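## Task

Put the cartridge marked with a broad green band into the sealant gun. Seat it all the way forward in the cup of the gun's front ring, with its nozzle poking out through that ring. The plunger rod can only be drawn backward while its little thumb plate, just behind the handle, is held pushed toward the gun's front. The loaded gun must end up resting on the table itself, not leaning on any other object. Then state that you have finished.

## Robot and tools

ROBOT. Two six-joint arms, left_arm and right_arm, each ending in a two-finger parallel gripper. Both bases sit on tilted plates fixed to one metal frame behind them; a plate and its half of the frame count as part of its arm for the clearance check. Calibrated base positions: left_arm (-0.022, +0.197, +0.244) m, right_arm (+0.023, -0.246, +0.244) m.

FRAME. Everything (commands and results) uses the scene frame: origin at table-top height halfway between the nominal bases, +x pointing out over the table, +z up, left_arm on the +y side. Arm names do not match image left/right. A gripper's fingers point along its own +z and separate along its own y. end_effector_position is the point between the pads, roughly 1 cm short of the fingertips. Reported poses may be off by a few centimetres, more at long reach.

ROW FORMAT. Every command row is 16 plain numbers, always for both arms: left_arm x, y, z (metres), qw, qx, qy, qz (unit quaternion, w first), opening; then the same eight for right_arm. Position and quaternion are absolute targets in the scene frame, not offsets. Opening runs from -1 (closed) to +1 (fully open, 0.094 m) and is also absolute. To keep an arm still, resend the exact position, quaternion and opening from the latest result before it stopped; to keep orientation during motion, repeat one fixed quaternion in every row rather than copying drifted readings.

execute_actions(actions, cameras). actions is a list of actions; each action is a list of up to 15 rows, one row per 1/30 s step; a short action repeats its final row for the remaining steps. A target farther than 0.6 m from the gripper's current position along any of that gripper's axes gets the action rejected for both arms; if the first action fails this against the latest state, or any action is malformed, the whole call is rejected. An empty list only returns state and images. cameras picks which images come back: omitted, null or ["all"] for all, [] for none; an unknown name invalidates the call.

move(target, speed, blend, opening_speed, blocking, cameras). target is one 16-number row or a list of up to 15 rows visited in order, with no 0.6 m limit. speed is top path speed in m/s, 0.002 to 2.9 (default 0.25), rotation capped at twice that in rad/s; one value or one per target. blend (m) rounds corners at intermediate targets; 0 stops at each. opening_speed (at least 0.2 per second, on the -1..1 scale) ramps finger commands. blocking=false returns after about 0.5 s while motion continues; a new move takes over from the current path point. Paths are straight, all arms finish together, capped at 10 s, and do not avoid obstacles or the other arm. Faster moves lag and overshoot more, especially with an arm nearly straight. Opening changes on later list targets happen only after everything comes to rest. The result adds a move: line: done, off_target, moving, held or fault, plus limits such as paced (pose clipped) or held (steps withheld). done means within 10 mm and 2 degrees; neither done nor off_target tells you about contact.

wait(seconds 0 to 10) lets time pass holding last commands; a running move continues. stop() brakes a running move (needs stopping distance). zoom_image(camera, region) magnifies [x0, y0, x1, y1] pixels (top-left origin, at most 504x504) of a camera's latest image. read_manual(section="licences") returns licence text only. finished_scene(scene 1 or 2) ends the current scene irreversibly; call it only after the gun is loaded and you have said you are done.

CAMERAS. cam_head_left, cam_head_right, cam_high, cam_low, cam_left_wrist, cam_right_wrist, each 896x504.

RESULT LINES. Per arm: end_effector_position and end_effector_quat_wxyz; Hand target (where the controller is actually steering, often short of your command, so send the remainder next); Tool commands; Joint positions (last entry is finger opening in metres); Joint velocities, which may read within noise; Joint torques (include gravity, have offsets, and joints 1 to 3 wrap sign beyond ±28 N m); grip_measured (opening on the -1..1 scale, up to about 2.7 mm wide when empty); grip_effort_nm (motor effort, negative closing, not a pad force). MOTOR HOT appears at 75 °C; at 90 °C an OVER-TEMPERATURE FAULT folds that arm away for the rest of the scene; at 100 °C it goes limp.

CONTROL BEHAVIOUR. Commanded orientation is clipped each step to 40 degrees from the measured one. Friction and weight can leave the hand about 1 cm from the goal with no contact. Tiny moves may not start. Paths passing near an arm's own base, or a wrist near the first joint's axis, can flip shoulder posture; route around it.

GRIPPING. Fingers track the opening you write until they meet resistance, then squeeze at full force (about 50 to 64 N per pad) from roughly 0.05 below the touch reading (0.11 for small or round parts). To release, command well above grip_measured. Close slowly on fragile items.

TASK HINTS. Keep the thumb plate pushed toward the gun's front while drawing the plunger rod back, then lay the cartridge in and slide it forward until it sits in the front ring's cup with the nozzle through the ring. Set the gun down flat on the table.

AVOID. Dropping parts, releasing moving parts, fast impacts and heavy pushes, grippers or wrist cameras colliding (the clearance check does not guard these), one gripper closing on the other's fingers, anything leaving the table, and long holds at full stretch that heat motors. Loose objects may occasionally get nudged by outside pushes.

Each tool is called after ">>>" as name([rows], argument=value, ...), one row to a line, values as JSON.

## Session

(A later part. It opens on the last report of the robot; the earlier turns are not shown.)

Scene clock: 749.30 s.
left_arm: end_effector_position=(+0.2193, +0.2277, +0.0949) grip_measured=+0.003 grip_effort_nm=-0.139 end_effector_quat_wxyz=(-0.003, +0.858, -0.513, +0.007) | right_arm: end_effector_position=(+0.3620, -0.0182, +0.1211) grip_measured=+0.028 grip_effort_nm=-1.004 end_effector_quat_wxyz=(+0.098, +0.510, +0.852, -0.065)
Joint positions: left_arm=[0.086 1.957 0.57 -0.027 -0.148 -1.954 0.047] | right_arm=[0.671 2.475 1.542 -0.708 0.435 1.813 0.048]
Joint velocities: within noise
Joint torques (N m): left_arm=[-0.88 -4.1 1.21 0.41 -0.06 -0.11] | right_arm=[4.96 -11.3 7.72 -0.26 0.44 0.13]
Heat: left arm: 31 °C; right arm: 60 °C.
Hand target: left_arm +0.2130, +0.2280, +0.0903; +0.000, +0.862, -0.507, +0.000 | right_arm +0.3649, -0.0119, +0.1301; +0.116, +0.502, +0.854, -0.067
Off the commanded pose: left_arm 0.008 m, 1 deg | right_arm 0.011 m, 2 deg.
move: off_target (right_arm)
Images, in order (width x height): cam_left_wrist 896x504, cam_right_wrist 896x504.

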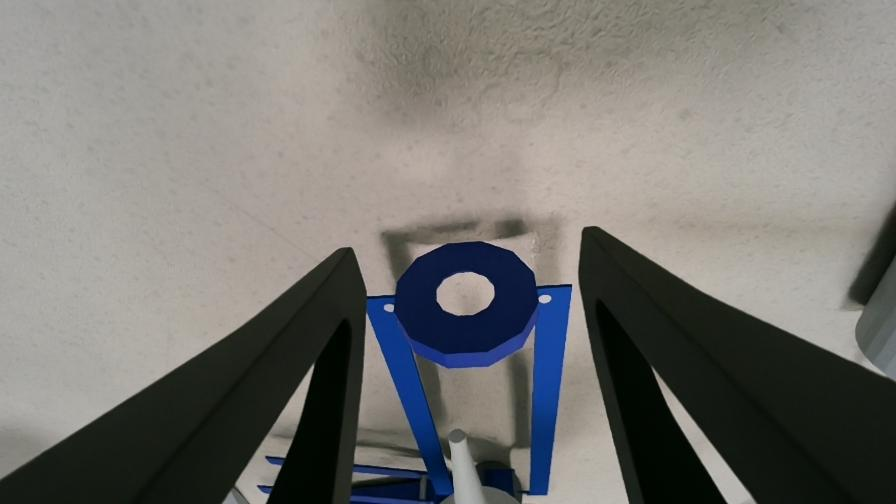

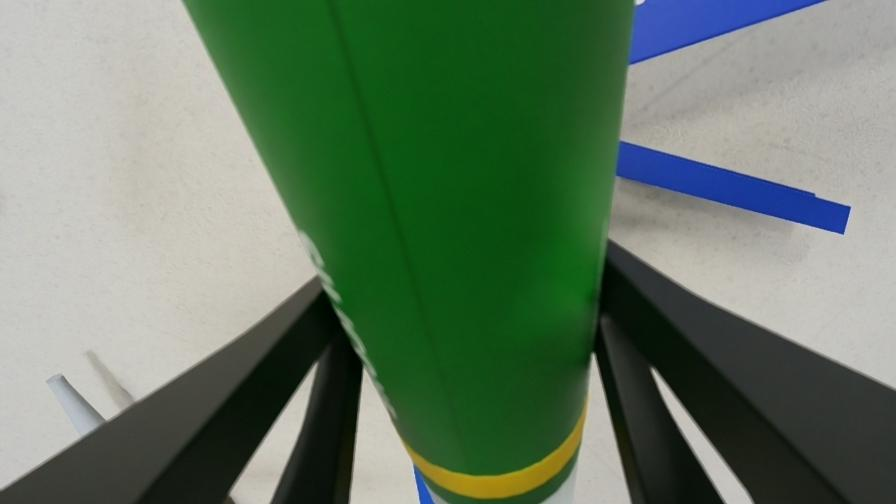

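>>> move([
  [0.213,0.228,0.09,0,-0.8616,0.5075,0,0.0,0.371,-0.0105,0.083,0.1157,0.5096,0.8498,-0.0694,-0.05],
], speed=0.1, cameras=["cam_left_wrist","cam_right_wrist"])

Scene clock: 770.63 s.
left_arm: end_effector_position=(+0.2195, +0.2277, +0.0949) grip_measured=+0.003 grip_effort_nm=-0.149 end_effector_quat_wxyz=(-0.003, +0.858, -0.513, +0.007) | right_arm: end_effector_position=(+0.3579, -0.0104, +0.0784) grip_measured=+0.028 grip_effort_nm=-1.013 end_effector_quat_wxyz=(+0.096, +0.507, +0.854, -0.074)
Joint positions: left_arm=[0.086 1.957 0.57 -0.027 -0.148 -1.954 0.047] | right_arm=[0.67 2.608 1.595 -0.646 0.436 1.812 0.048]
Joint velocities: within noise
Joint torques (N m): left_arm=[-0.87 -4.15 1.09 0.4 -0.05 -0.12] | right_arm=[2.44 -11.84 6.98 0.03 0.46 -0.02]
Heat: left arm: 30 °C; right arm: 59 °C.
Hand target: left_arm +0.2130, +0.2280, +0.0903; +0.000, +0.862, -0.508, +0.000 | right_arm +0.3708, -0.0106, +0.0833; +0.115, +0.510, +0.850, -0.069
Off the commanded pose: left_arm 0.008 m, 1 deg | right_arm 0.014 m, 2 deg.
move: off_target (right_arm)
Images, in order (width x height): cam_left_wrist 896x504, cam_right_wrist 896x504.

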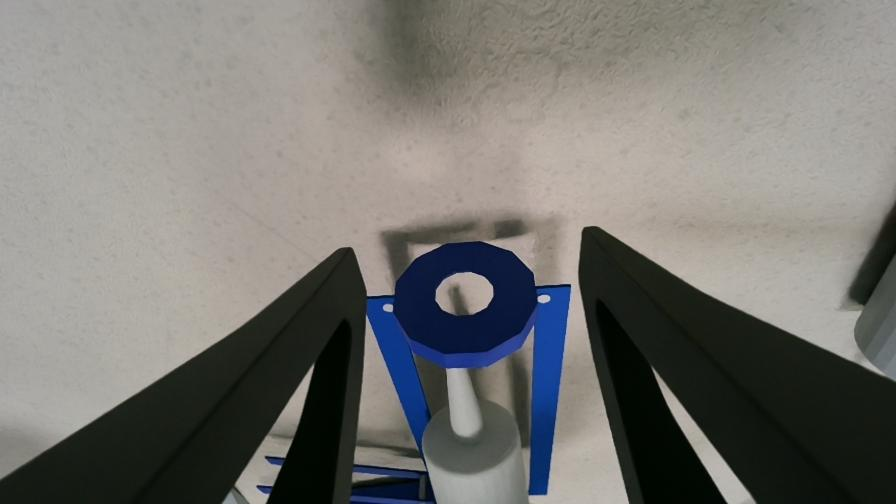

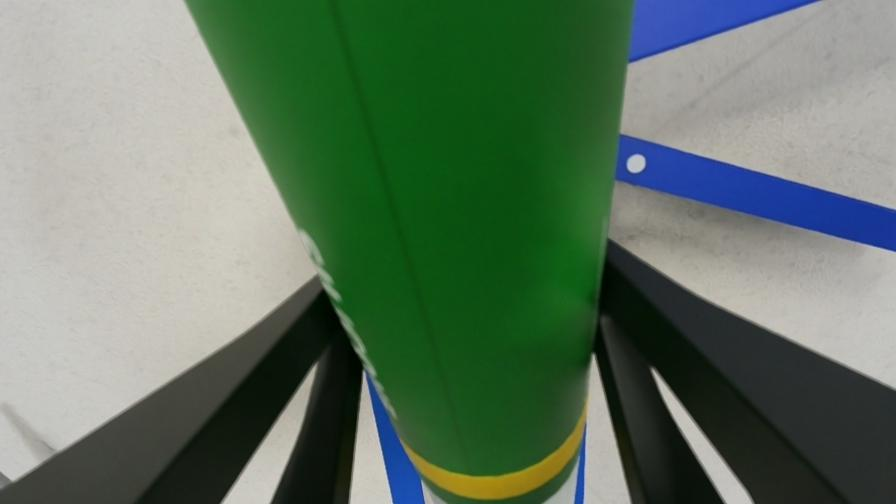

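>>> move([
  [0.213,0.228,0.09,0,-0.8616,0.5075,0,0.0,0.352,0.014,0.084,0.1150,0.5177,0.8448,-0.0705,-0.05],
], speed=0.08, cameras=["cam_left_wrist","cam_right_wrist"])

Scene clock: 777.30 s.
left_arm: end_effector_position=(+0.2195, +0.2277, +0.0949) grip_measured=+0.003 grip_effort_nm=-0.144 end_effector_quat_wxyz=(-0.003, +0.858, -0.513, +0.007) | right_arm: end_effector_position=(+0.3495, +0.0104, +0.0771) grip_measured=+0.028 grip_effort_nm=-1.009 end_effector_quat_wxyz=(+0.102, +0.522, +0.845, -0.065)
Joint positions: left_arm=[0.086 1.957 0.57 -0.027 -0.148 -1.954 0.047] | right_arm=[0.72 2.641 1.636 -0.662 0.437 1.897 0.048]
Joint velocities: within noise
Joint torques (N m): left_arm=[-0.8 -4.1 1.35 0.41 0 -0.11] | right_arm=[4.14 -11.78 7.28 -0.32 0.39 0.1]
Heat: left arm: 30 °C; right arm: 61 °C.
Hand target: left_arm +0.2130, +0.2280, +0.0903; +0.000, +0.862, -0.508, +0.000 | right_arm +0.3519, +0.0140, +0.0840; +0.115, +0.517, +0.845, -0.069
Off the commanded pose: left_arm 0.008 m, 1 deg | right_arm 0.008 m, 2 deg.
move: done
Images, in order (width x height): cam_left_wrist 896x504, cam_right_wrist 896x504.

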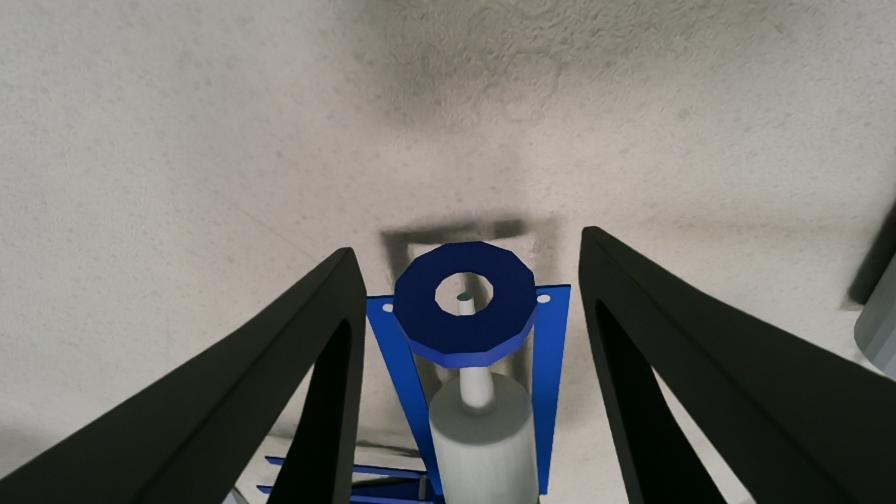

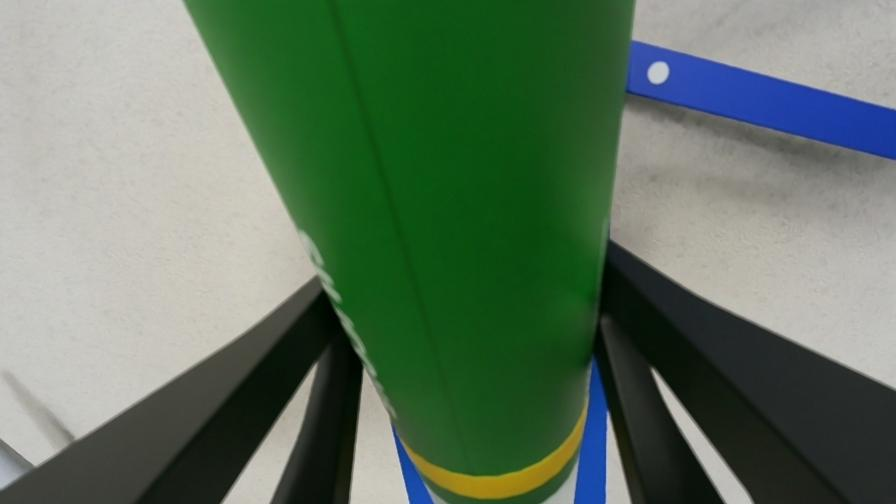

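>>> zoom_image(camera="cam_left_wrist", region=[360, 220, 600, 504])

>>> zoom_image(camera="cam_right_wrist", region=[350, 350, 670, 504])

Scaled by 1.775 from the camera's 896x504 image, which has a finer 1280x720 frame.

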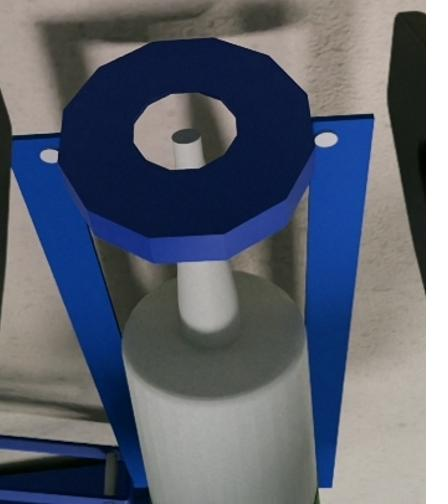

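Scaled by 1.575 from the camera's 896x504 image, which has a finer 1280x720 frame.

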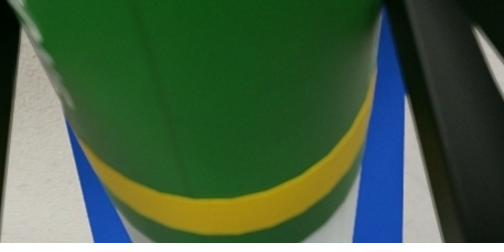

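>>> move([
  [0.213,0.228,0.09,0,-0.8616,0.5075,0,0.0,0.340,0.031,0.079,0.1139,0.5309,0.8366,-0.0723,-0.05],
], speed=0.08, cameras=["cam_left_wrist","cam_right_wrist"])

>>> zoom_image(camera="cam_left_wrist", region=[360, 220, 600, 504])

Scene clock: 786.47 s.
left_arm: end_effector_position=(+0.2196, +0.2277, +0.0949) grip_measured=+0.003 grip_effort_nm=-0.139 end_effector_quat_wxyz=(-0.003, +0.858, -0.513, +0.008) | right_arm: end_effector_position=(+0.3394, +0.0239, +0.0714) grip_measured=+0.028 grip_effort_nm=-1.009 end_effector_quat_wxyz=(+0.103, +0.536, +0.835, -0.071)
Joint positions: left_arm=[0.086 1.957 0.57 -0.026 -0.148 -1.954 0.047] | right_arm=[0.757 2.688 1.691 -0.702 0.437 1.978 0.048]
Joint velocities: within noise
Joint torques (N m): left_arm=[-0.84 -4.01 1.32 0.43 -0.04 -0.11] | right_arm=[4.77 -11.96 7.38 -0.33 0.29 0.13]
Heat: left arm: 30 °C; right arm: 64 °C.
Hand target: left_arm +0.2130, +0.2280, +0.0903; +0.000, +0.862, -0.508, +0.000 | right_arm +0.3399, +0.0309, +0.0789; +0.114, +0.531, +0.837, -0.071
Off the commanded pose: left_arm 0.008 m, 1 deg | right_arm 0.010 m, 1 deg.
move: done
Images, in order (width x height): cam_left_wrist 896x504, cam_right_wrist 896x504.

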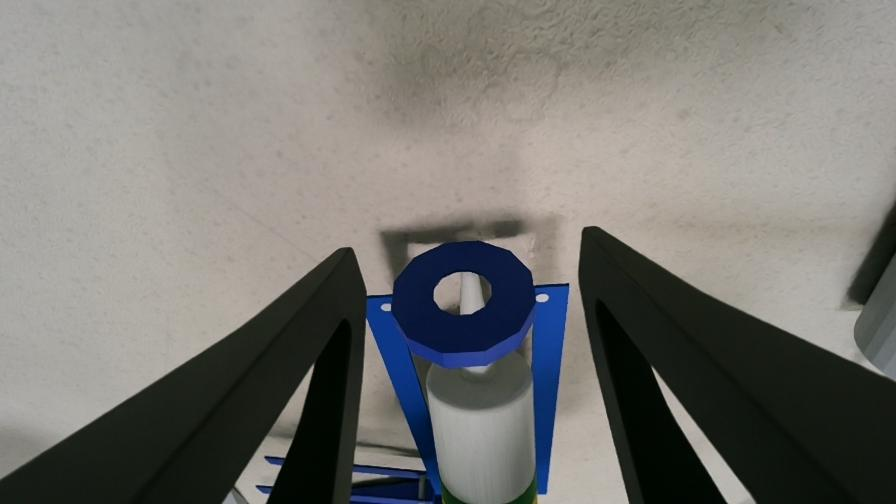

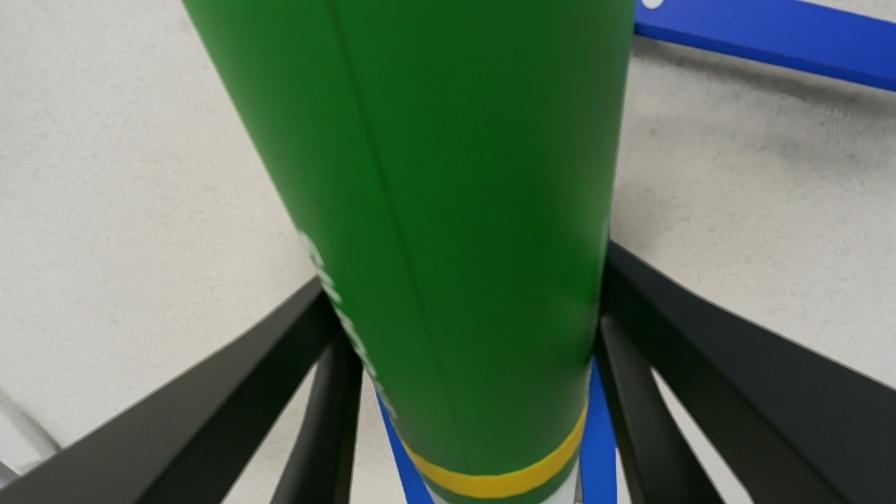

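Scaled by 1.775 from the camera's 896x504 image, which has a finer 1280x720 frame.

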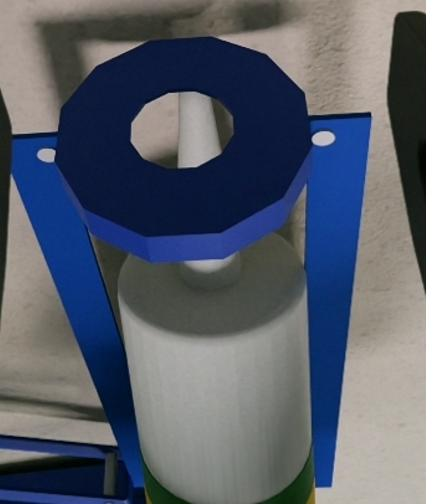

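>>> move([
  [0.213,0.228,0.09,0,-0.8616,0.5075,0,0.0,0.340,0.029,0.082,0.0919,0.5326,0.8393,-0.0583,-0.05],
], speed=0.08, cameras=["cam_left_wrist"])

>>> zoom_image(camera="cam_left_wrist", region=[360, 220, 600, 504])

Scene clock: 794.80 s.
left_arm: end_effector_position=(+0.2196, +0.2277, +0.0949) grip_measured=+0.003 grip_effort_nm=-0.144 end_effector_quat_wxyz=(-0.003, +0.858, -0.513, +0.008) | right_arm: end_effector_position=(+0.3315, +0.0228, +0.0674) grip_measured=+0.028 grip_effort_nm=-1.009 end_effector_quat_wxyz=(+0.089, +0.530, +0.840, -0.075)
Joint positions: left_arm=[0.086 1.957 0.57 -0.026 -0.148 -1.954 0.047] | right_arm=[0.757 2.688 1.672 -0.696 0.412 1.965 0.048]
Joint velocities: within noise
Joint torques (N m): left_arm=[-0.8 -4.07 1.32 0.46 -0.06 -0.11] | right_arm=[2.92 -15.3 4.62 0 0.09 -0.04]
Heat: left arm: 30 °C; right arm: 63 °C.
Hand target: left_arm +0.2130, +0.2280, +0.0903; +0.000, +0.862, -0.507, +0.000 | right_arm +0.3399, +0.0289, +0.0818; +0.092, +0.533, +0.839, -0.058
Off the commanded pose: left_arm 0.008 m, 1 deg | right_arm 0.018 m, 2 deg.
move: off_target (right_arm)
Images, in order (width x height): cam_left_wrist 896x504.

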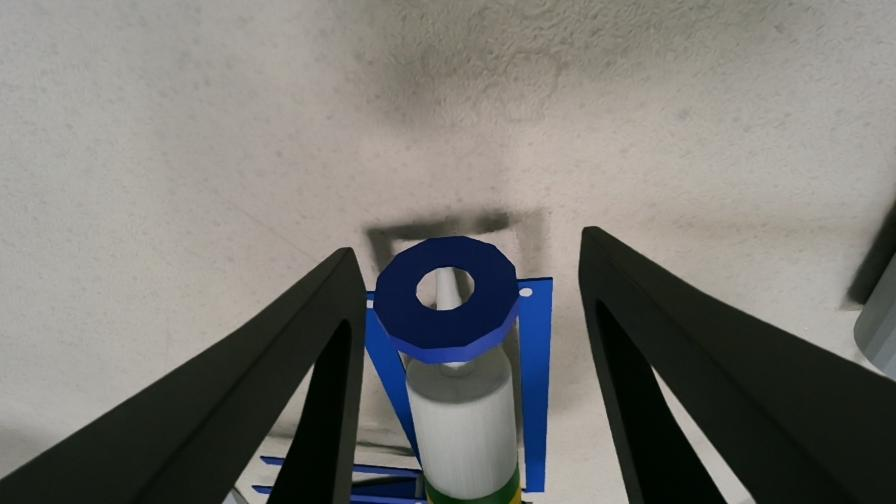

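Scaled by 1.775 from the camera's 896x504 image, which has a finer 1280x720 frame.

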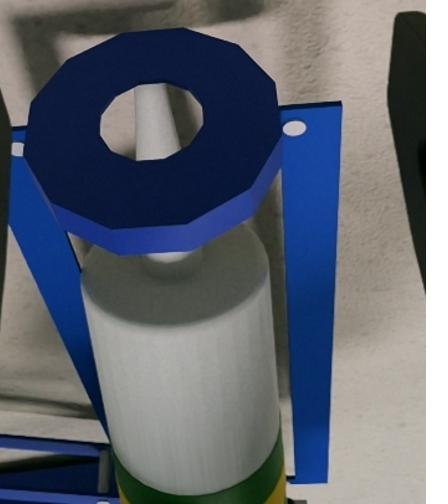

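>>> move([
  [0.213,0.228,0.09,0,-0.8616,0.5075,0,0.0,0.347,0.029,0.100,0.0919,0.5326,0.8393,-0.0583,-0.05],
], speed=0.08, cameras=["cam_left_wrist","cam_right_wrist"])

>>> zoom_image(camera="cam_left_wrist", region=[360, 220, 600, 504])

Scene clock: 799.37 s.
left_arm: end_effector_position=(+0.2196, +0.2277, +0.0949) grip_measured=+0.003 grip_effort_nm=-0.149 end_effector_quat_wxyz=(-0.003, +0.858, -0.513, +0.008) | right_arm: end_effector_position=(+0.3310, +0.0227, +0.0676) grip_measured=+0.028 grip_effort_nm=-1.009 end_effector_quat_wxyz=(+0.088, +0.529, +0.841, -0.076)
Joint positions: left_arm=[0.086 1.957 0.57 -0.026 -0.148 -1.954 0.047] | right_arm=[0.757 2.688 1.672 -0.699 0.41 1.962 0.048]
Joint velocities: within noise
Joint torques (N m): left_arm=[-0.81 -4.14 1.17 0.42 -0.04 -0.13] | right_arm=[2.67 -18.03 6.32 -0.46 0.11 -0.01]
Heat: left arm: 30 °C; right arm: 63 °C.
Hand target: left_arm +0.2130, +0.2280, +0.0903; +0.000, +0.862, -0.507, +0.000 | right_arm +0.3467, +0.0287, +0.0987; +0.092, +0.533, +0.839, -0.058
Off the commanded pose: left_arm 0.008 m, 1 deg | right_arm 0.037 m, 2 deg.
move: off_target (right_arm)
Images, in order (width x height): cam_left_wrist 896x504, cam_right_wrist 896x504.

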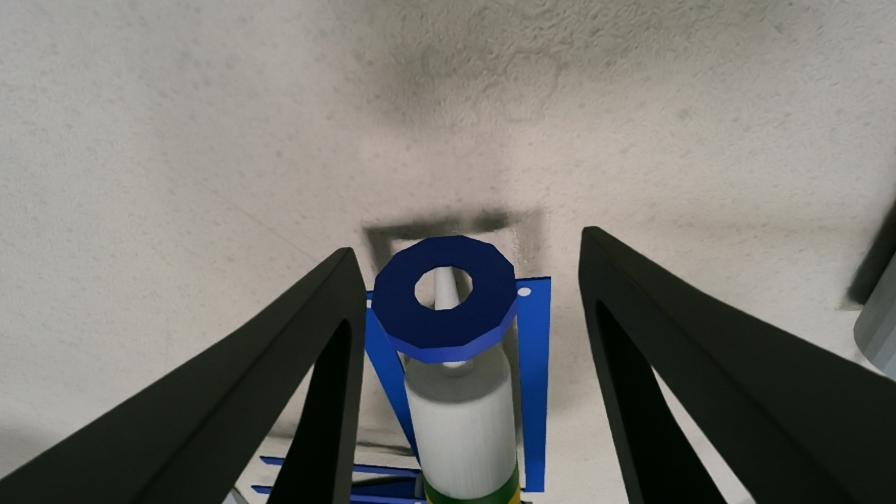

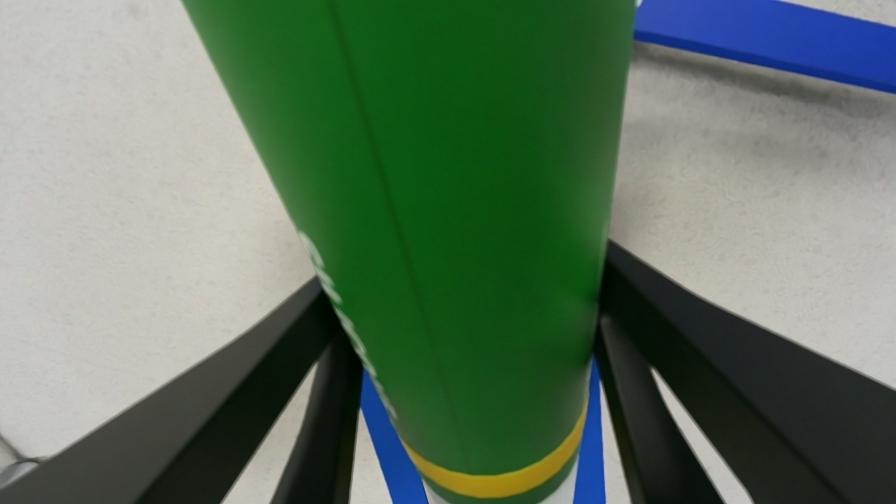

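Scaled by 1.775 from the camera's 896x504 image, which has a finer 1280x720 frame.

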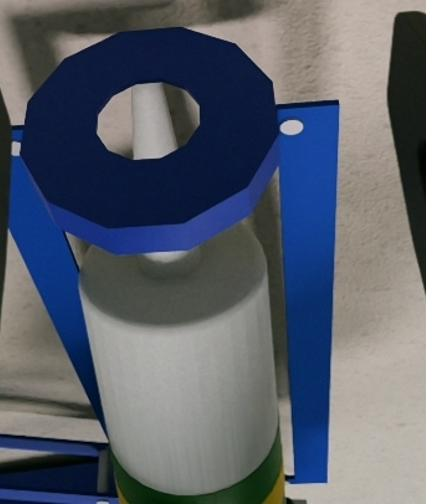

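>>> move([
  [0.213,0.228,0.09,0,-0.8616,0.5075,0,0.0,0.336,0.026,0.080,0.0736,0.5340,0.8409,-0.0467,-0.05],
], speed=0.08, cameras=["cam_left_wrist"])

>>> zoom_image(camera="cam_left_wrist", region=[360, 220, 600, 504])

Scene clock: 804.27 s.
left_arm: end_effector_position=(+0.2197, +0.2277, +0.0949) grip_measured=+0.003 grip_effort_nm=-0.144 end_effector_quat_wxyz=(-0.003, +0.858, -0.513, +0.008) | right_arm: end_effector_position=(+0.3206, +0.0186, +0.0578) grip_measured=+0.028 grip_effort_nm=-0.999 end_effector_quat_wxyz=(+0.068, +0.528, +0.843, -0.073)
Joint positions: left_arm=[0.086 1.957 0.57 -0.026 -0.148 -1.954 0.047] | right_arm=[0.747 2.681 1.613 -0.642 0.371 1.945 0.048]
Joint velocities: within noise
Joint torques (N m): left_arm=[-0.92 -4.14 1.37 0.42 -0.05 -0.11] | right_arm=[2.48 -17.16 4.11 0 0.09 -0.06]
Heat: left arm: 29 °C; right arm: 68 °C.
Hand target: left_arm +0.2130, +0.2280, +0.0903; +0.000, +0.862, -0.507, +0.000 | right_arm +0.3356, +0.0256, +0.0795; +0.074, +0.534, +0.841, -0.047
Off the commanded pose: left_arm 0.008 m, 1 deg | right_arm 0.028 m, 3 deg.
move: off_target (right_arm)
Images, in order (width x height): cam_left_wrist 896x504.

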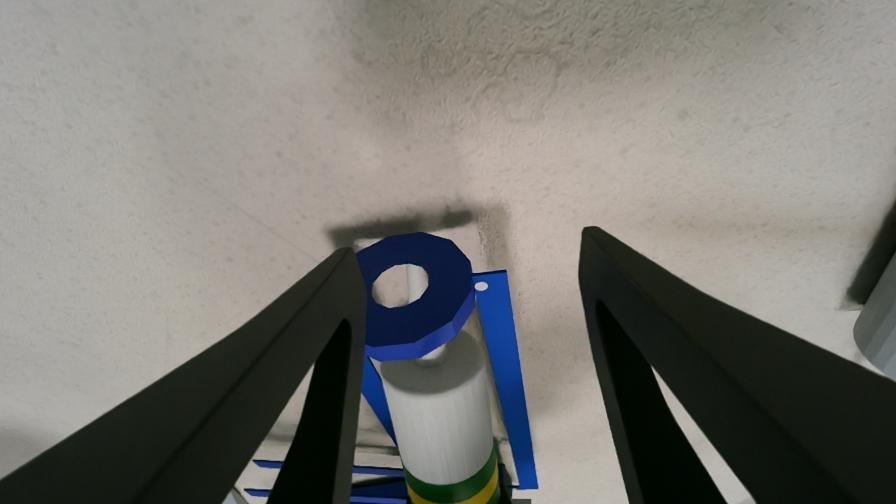

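Scaled by 1.775 from the camera's 896x504 image, which has a finer 1280x720 frame.

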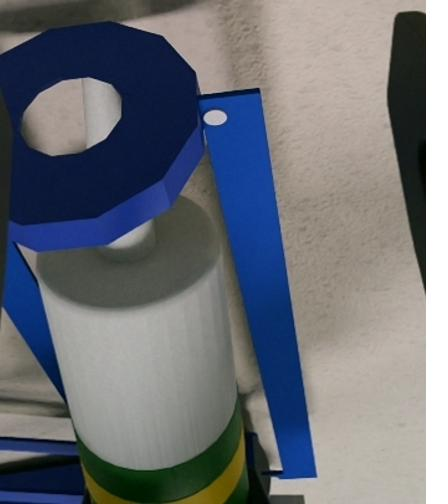

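>>> move([
  [0.213,0.228,0.09,0,-0.8616,0.5075,0,0.0,0.335,-0.010,0.085,0.1139,0.5309,0.8366,-0.0723,-0.05],
  [0.213,0.228,0.09,0,-0.8616,0.5075,0,0.0,0.347,-0.012,0.135,0.1139,0.5309,0.8366,-0.0723,-0.05],
], speed=0.12, cameras=["cam_left_wrist","cam_right_wrist"])

Scene clock: 809.50 s.
left_arm: end_effector_position=(+0.2197, +0.2277, +0.0949) grip_measured=+0.003 grip_effort_nm=-0.144 end_effector_quat_wxyz=(-0.003, +0.858, -0.513, +0.008) | right_arm: end_effector_position=(+0.3298, -0.0126, +0.1088) grip_measured=+0.028 grip_effort_nm=-1.004 end_effector_quat_wxyz=(+0.093, +0.528, +0.840, -0.085)
Joint positions: left_arm=[0.086 1.957 0.57 -0.026 -0.148 -1.954 0.047] | right_arm=[0.726 2.504 1.504 -0.717 0.427 1.932 0.048]
Joint velocities: within noise
Joint torques (N m): left_arm=[-0.88 -4.1 1.33 0.39 -0.03 -0.12] | right_arm=[2.5 -15.98 6.72 -0.42 0.46 -0.01]
Heat: left arm: 29 °C; right arm: 71 °C.
Hand target: left_arm +0.2130, +0.2280, +0.0903; +0.000, +0.862, -0.507, +0.000 | right_arm +0.3464, -0.0122, +0.1340; +0.114, +0.531, +0.837, -0.072
Off the commanded pose: left_arm 0.008 m, 1 deg | right_arm 0.031 m, 3 deg.
move: off_target (right_arm)
Images, in order (width x height): cam_left_wrist 896x504, cam_right_wrist 896x504.

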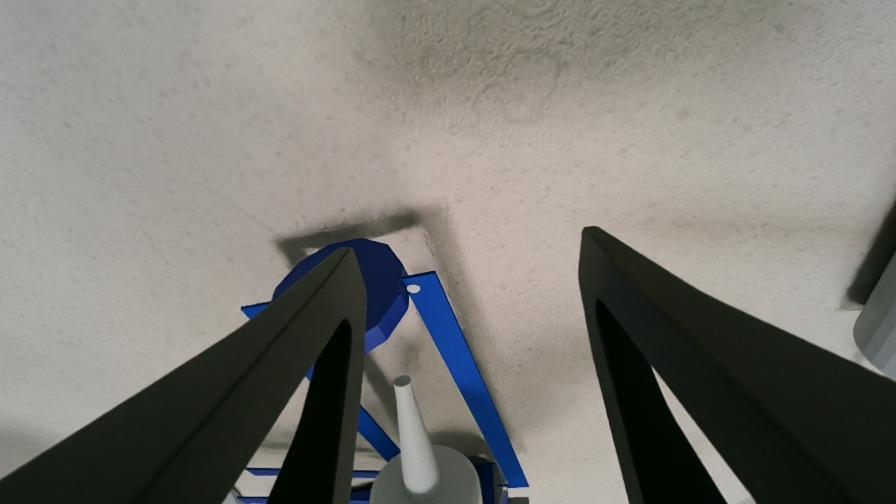

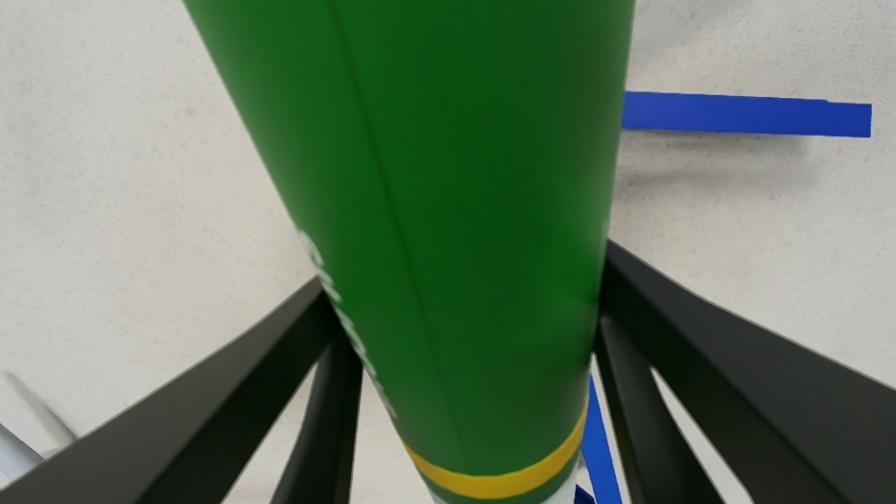

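>>> move([
  [0.213,0.228,0.09,0,-0.8616,0.5075,0,0.0,0.27,-0.16,0.20,0,0.4540,0.8910,0,-0.05],
], speed=0.2, cameras=["cam_left_wrist"])

>>> wait(seconds=10, cameras=["cam_head_right"])

>>> zoom_image(camera="cam_head_right", region=[380, 120, 680, 300])

Scene clock: 822.10 s.
left_arm: end_effector_position=(+0.2197, +0.2277, +0.0949) grip_measured=+0.003 grip_effort_nm=-0.144 end_effector_quat_wxyz=(-0.003, +0.858, -0.513, +0.008) | right_arm: end_effector_position=(+0.2660, -0.1599, +0.1920) grip_measured=+0.028 grip_effort_nm=-1.009 end_effector_quat_wxyz=(-0.006, +0.452, +0.892, -0.010)
Joint positions: left_arm=[0.086 1.957 0.57 -0.026 -0.148 -1.954 0.047] | right_arm=[0.401 1.73 0.771 -0.582 0.205 1.38 0.048]
Joint velocities: within noise
Joint torques (N m): left_arm=[-0.76 -4.12 1.33 0.4 -0.03 -0.12] | right_arm=[1.11 -8.98 4.85 0.07 -0.04 -0.01]
Heat: left arm: 29 °C; right arm: 68 °C.
Hand target: left_arm +0.2130, +0.2280, +0.0903; +0.000, +0.862, -0.508, +0.000 | right_arm +0.2699, -0.1600, +0.1997; +0.000, +0.454, +0.891, +0.000
Off the commanded pose: left_arm 0.008 m, 1 deg | right_arm 0.009 m, 1 deg.
move: done
Images, in order (width x height): cam_left_wrist 896x504.

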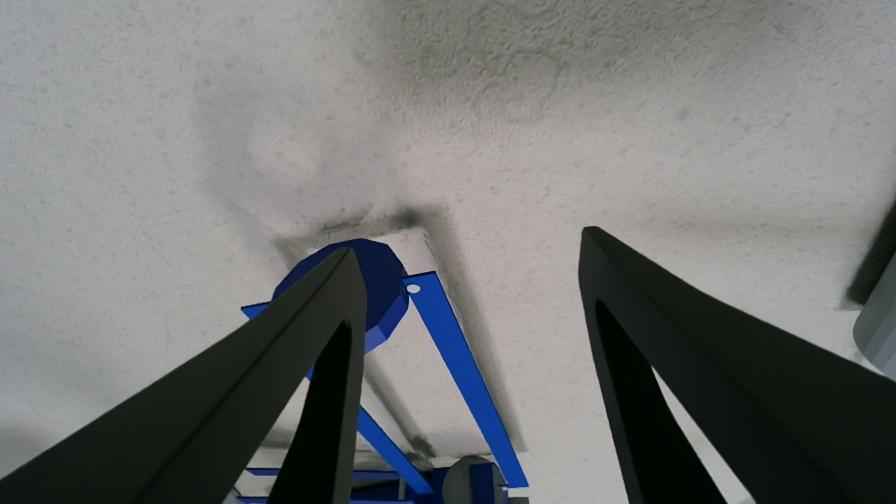

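Scene clock: 832.10 s.
left_arm: end_effector_position=(+0.2197, +0.2277, +0.0949) grip_measured=+0.003 grip_effort_nm=-0.139 end_effector_quat_wxyz=(-0.003, +0.858, -0.513, +0.008) | right_arm: end_effector_position=(+0.2660, -0.1598, +0.1920) grip_measured=+0.028 grip_effort_nm=-1.004 end_effector_quat_wxyz=(-0.006, +0.451, +0.892, -0.010)
Joint positions: left_arm=[0.086 1.957 0.57 -0.026 -0.148 -1.954 0.047] | right_arm=[0.401 1.73 0.771 -0.582 0.204 1.379 0.048]
Joint velocities: within noise
Joint torques (N m): left_arm=[-0.91 -4.07 1.14 0.43 -0.05 -0.11] | right_arm=[1.17 -9.07 4.89 0.05 0 -0.01]
Heat: left arm: 29 °C; right arm: 64 °C.
Hand target: left_arm +0.2130, +0.2280, +0.0903; +0.000, +0.862, -0.508, +0.000 | right_arm +0.2699, -0.1600, +0.1997; +0.000, +0.454, +0.891, +0.000
Tool commands: left_gripper/opening=+0.0 right_gripper/opening=-0.05
Off the commanded pose: left_arm 0.008 m, 1 deg | right_arm 0.009 m, 1 deg.
wait: 10.00 s; at rest by 0.17 s
Images, in order (width x height): cam_head_right 896x504.

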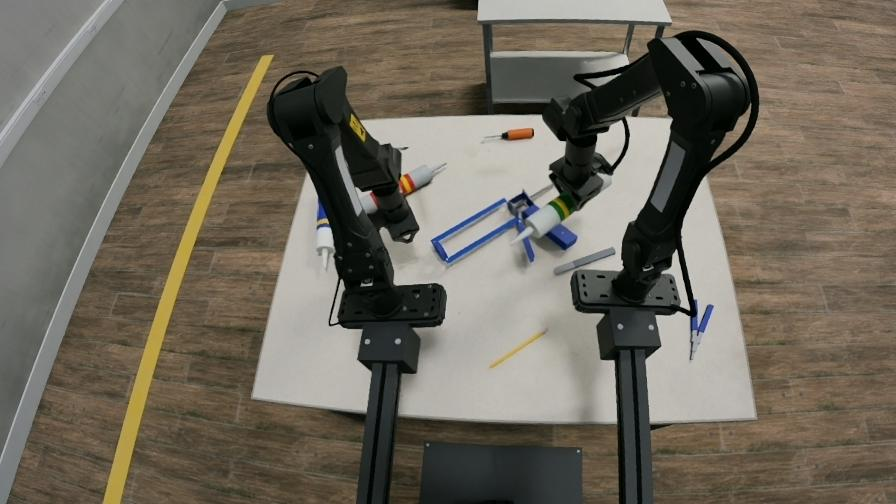

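Scaled by 1.680 from the camera's 896x504 image, which has a finer 1280x720 frame.

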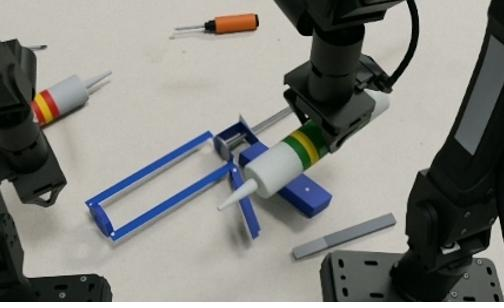

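>>> move([
  [0.180,0.205,0.11,0,-0.8788,0.4772,0,0.0,0.33,-0.06,0.18,0.1056,0.4354,0.8926,-0.0515,-0.05],
  [0.180,0.205,0.11,0,-0.8788,0.4772,0,0.0,0.349,-0.006,0.118,0.1056,0.4354,0.8926,-0.0515,-0.05],
], speed=0.2, cameras=["cam_left_wrist","cam_right_wrist"])

Scene clock: 839.20 s.
left_arm: end_effector_position=(+0.1745, +0.2079, +0.1045) grip_measured=+0.003 grip_effort_nm=-0.149 end_effector_quat_wxyz=(+0.015, +0.871, -0.491, -0.005) | right_arm: end_effector_position=(+0.3413, -0.0128, +0.1084) grip_measured=+0.028 grip_effort_nm=-1.009 end_effector_quat_wxyz=(+0.084, +0.438, +0.893, -0.054)
Joint positions: left_arm=[0.017 1.866 0.421 -0.018 -0.141 -2.081 0.047] | right_arm=[0.696 2.459 1.435 -0.597 0.405 1.663 0.048]
Joint velocities: within noise
Joint torques (N m): left_arm=[-2.18 -6.94 1.13 0.25 0.05 -0.11] | right_arm=[4.36 -11.41 7.16 -0.05 0.44 0.11]
Heat: left arm: 29 °C; right arm: 62 °C.
Hand target: left_arm +0.1799, +0.2055, +0.1096; +0.010, +0.872, -0.489, +0.008 | right_arm +0.3487, -0.0059, +0.1181; +0.105, +0.435, +0.893, -0.050
Off the commanded pose: left_arm 0.008 m, 3 deg | right_arm 0.014 m, 2 deg.
joint sent to its limit (left arm) — joint 6 (wrist roll), lower limit. The joint targets still meet the commanded pose.
move: off_target (left_arm, right_arm)
Images, in order (width x height): cam_left_wrist 896x504, cam_right_wrist 896x504.

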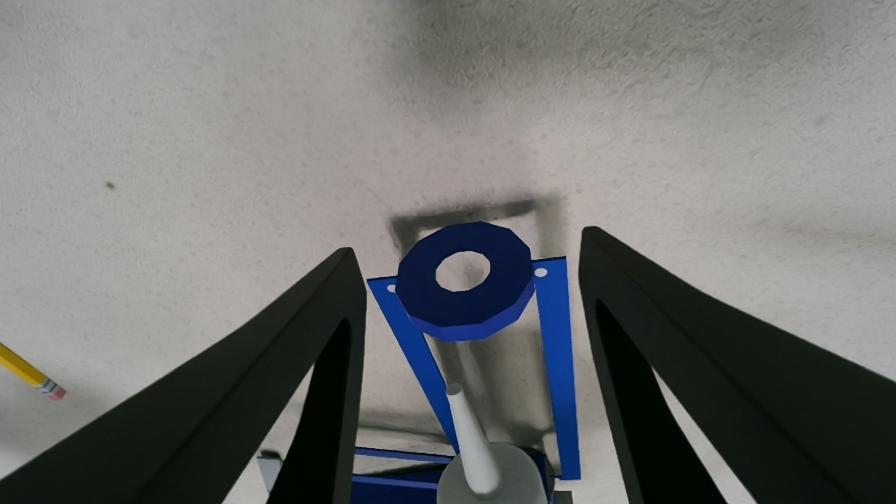

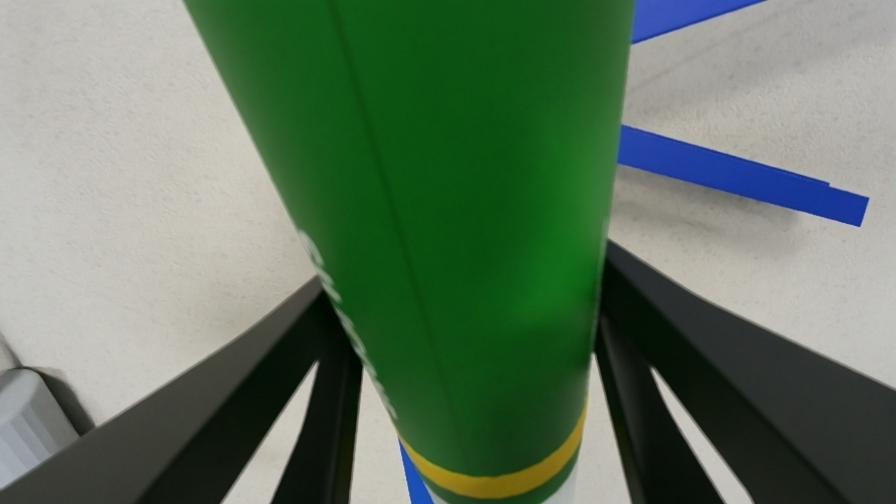

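>>> move([
  [0.180,0.205,0.11,0,-0.8788,0.4772,0,0.0,0.355,-0.010,0.085,0.1048,0.4486,0.8860,-0.0531,-0.05],
], speed=0.1, cameras=["cam_left_wrist","cam_right_wrist"])

>>> zoom_image(camera="cam_left_wrist", region=[360, 200, 600, 484])

Scene clock: 851.97 s.
left_arm: end_effector_position=(+0.1745, +0.2078, +0.1045) grip_measured=+0.003 grip_effort_nm=-0.139 end_effector_quat_wxyz=(+0.016, +0.871, -0.491, -0.005) | right_arm: end_effector_position=(+0.3398, -0.0128, +0.0795) grip_measured=+0.028 grip_effort_nm=-1.009 end_effector_quat_wxyz=(+0.082, +0.441, +0.891, -0.062)
Joint positions: left_arm=[0.017 1.866 0.421 -0.018 -0.14 -2.081 0.047] | right_arm=[0.684 2.544 1.459 -0.548 0.407 1.663 0.048]
Joint velocities: within noise
Joint torques (N m): left_arm=[-2.25 -6.79 1.22 0.24 0.05 -0.15] | right_arm=[2.5 -11.44 6.75 0.18 0.43 0.08]
Heat: left arm: 30 °C; right arm: 62 °C.
Hand target: left_arm +0.1799, +0.2055, +0.1096; +0.010, +0.872, -0.489, +0.008 | right_arm +0.3547, -0.0102, +0.0854; +0.105, +0.449, +0.886, -0.053
Off the commanded pose: left_arm 0.008 m, 3 deg | right_arm 0.016 m, 3 deg.
joint sent to its limit (left arm) — joint 6 (wrist roll), lower limit. The joint targets still meet the commanded pose.
move: off_target (left_arm, right_arm)
Images, in order (width x height): cam_left_wrist 896x504, cam_right_wrist 896x504.

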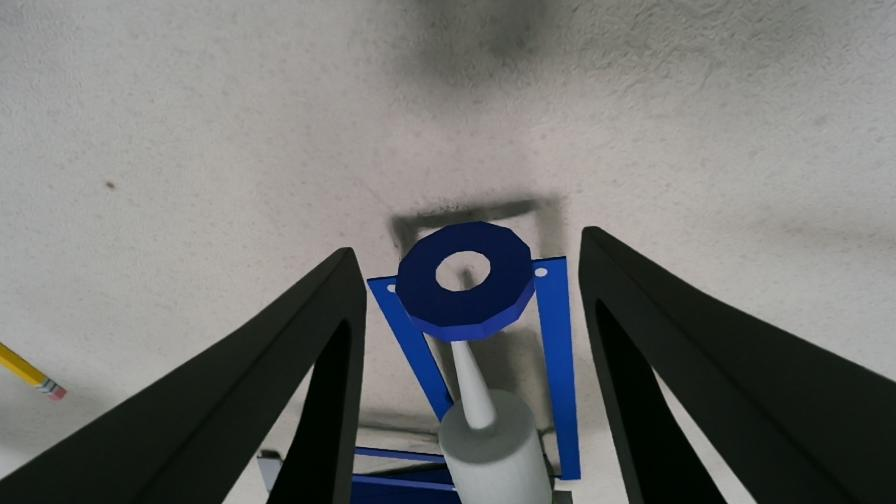

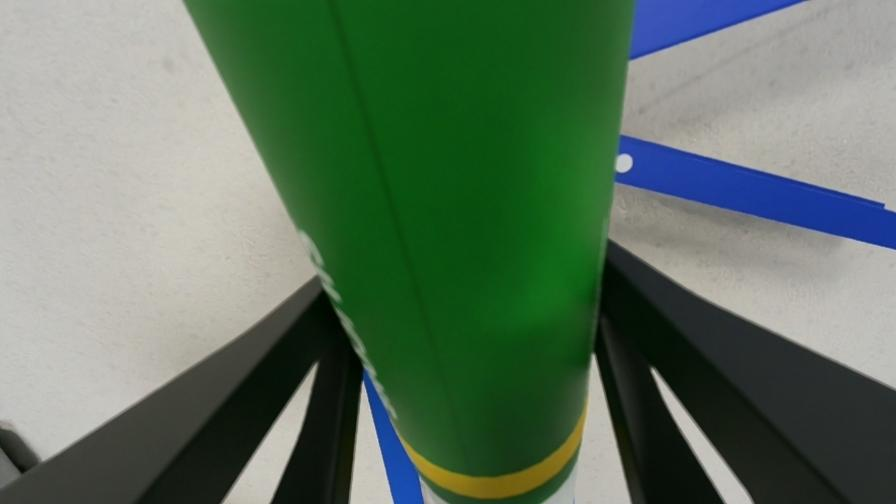

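Scaled by 1.775 from the camera's 896x504 image, which has a finer 1280x720 frame.

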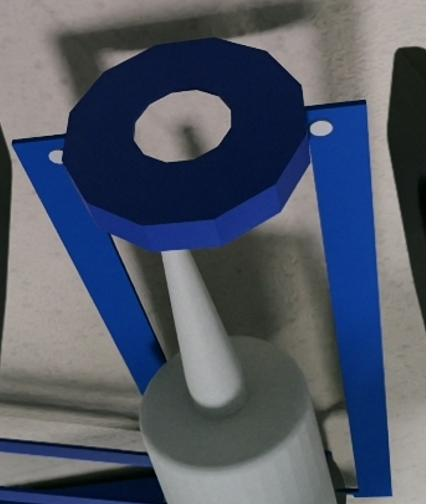

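>>> move([
  [0.180,0.205,0.11,0,-0.8788,0.4772,0,0.0,0.334,0.012,0.082,0.1042,0.4566,0.8819,-0.0539,-0.05],
], speed=0.08, cameras=["cam_left_wrist","cam_right_wrist"])

>>> zoom_image(camera="cam_left_wrist", region=[360, 200, 600, 484])

Scene clock: 856.60 s.
left_arm: end_effector_position=(+0.1745, +0.2078, +0.1045) grip_measured=+0.003 grip_effort_nm=-0.144 end_effector_quat_wxyz=(+0.016, +0.871, -0.491, -0.005) | right_arm: end_effector_position=(+0.3285, +0.0068, +0.0757) grip_measured=+0.028 grip_effort_nm=-1.009 end_effector_quat_wxyz=(+0.087, +0.458, +0.883, -0.054)
Joint positions: left_arm=[0.017 1.866 0.421 -0.018 -0.14 -2.081 0.047] | right_arm=[0.737 2.576 1.483 -0.547 0.407 1.755 0.048]
Joint velocities: within noise
Joint torques (N m): left_arm=[-2.28 -6.95 1.14 0.23 0.03 -0.11] | right_arm=[4 -11.28 6.86 -0.11 0.4 0.08]
Heat: left arm: 30 °C; right arm: 62 °C.
Hand target: left_arm +0.1799, +0.2055, +0.1096; +0.010, +0.872, -0.489, +0.008 | right_arm +0.3339, +0.0121, +0.0822; +0.104, +0.456, +0.882, -0.053
Off the commanded pose: left_arm 0.008 m, 3 deg | right_arm 0.010 m, 2 deg.
joint sent to its limit (left arm) — joint 6 (wrist roll), lower limit. The joint targets still meet the commanded pose.
move: off_target (left_arm)
Images, in order (width x height): cam_left_wrist 896x504, cam_right_wrist 896x504.

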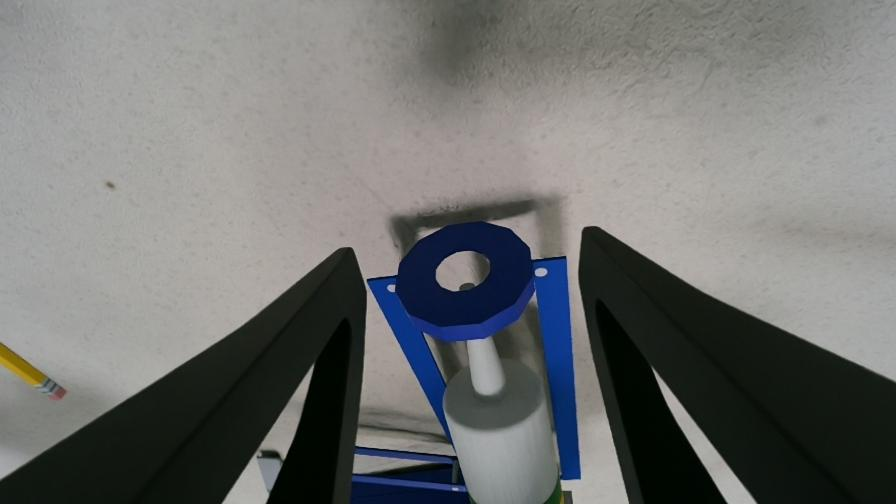

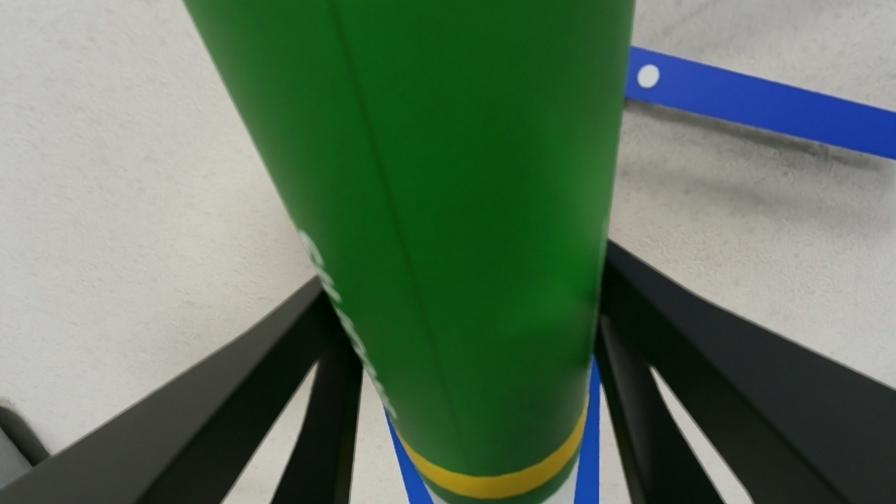

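Scaled by 1.775 from the camera's 896x504 image, which has a finer 1280x720 frame.

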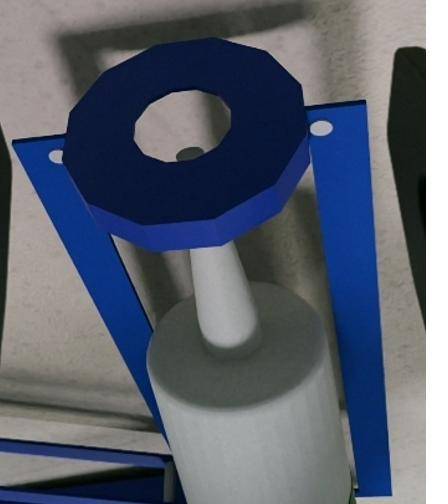

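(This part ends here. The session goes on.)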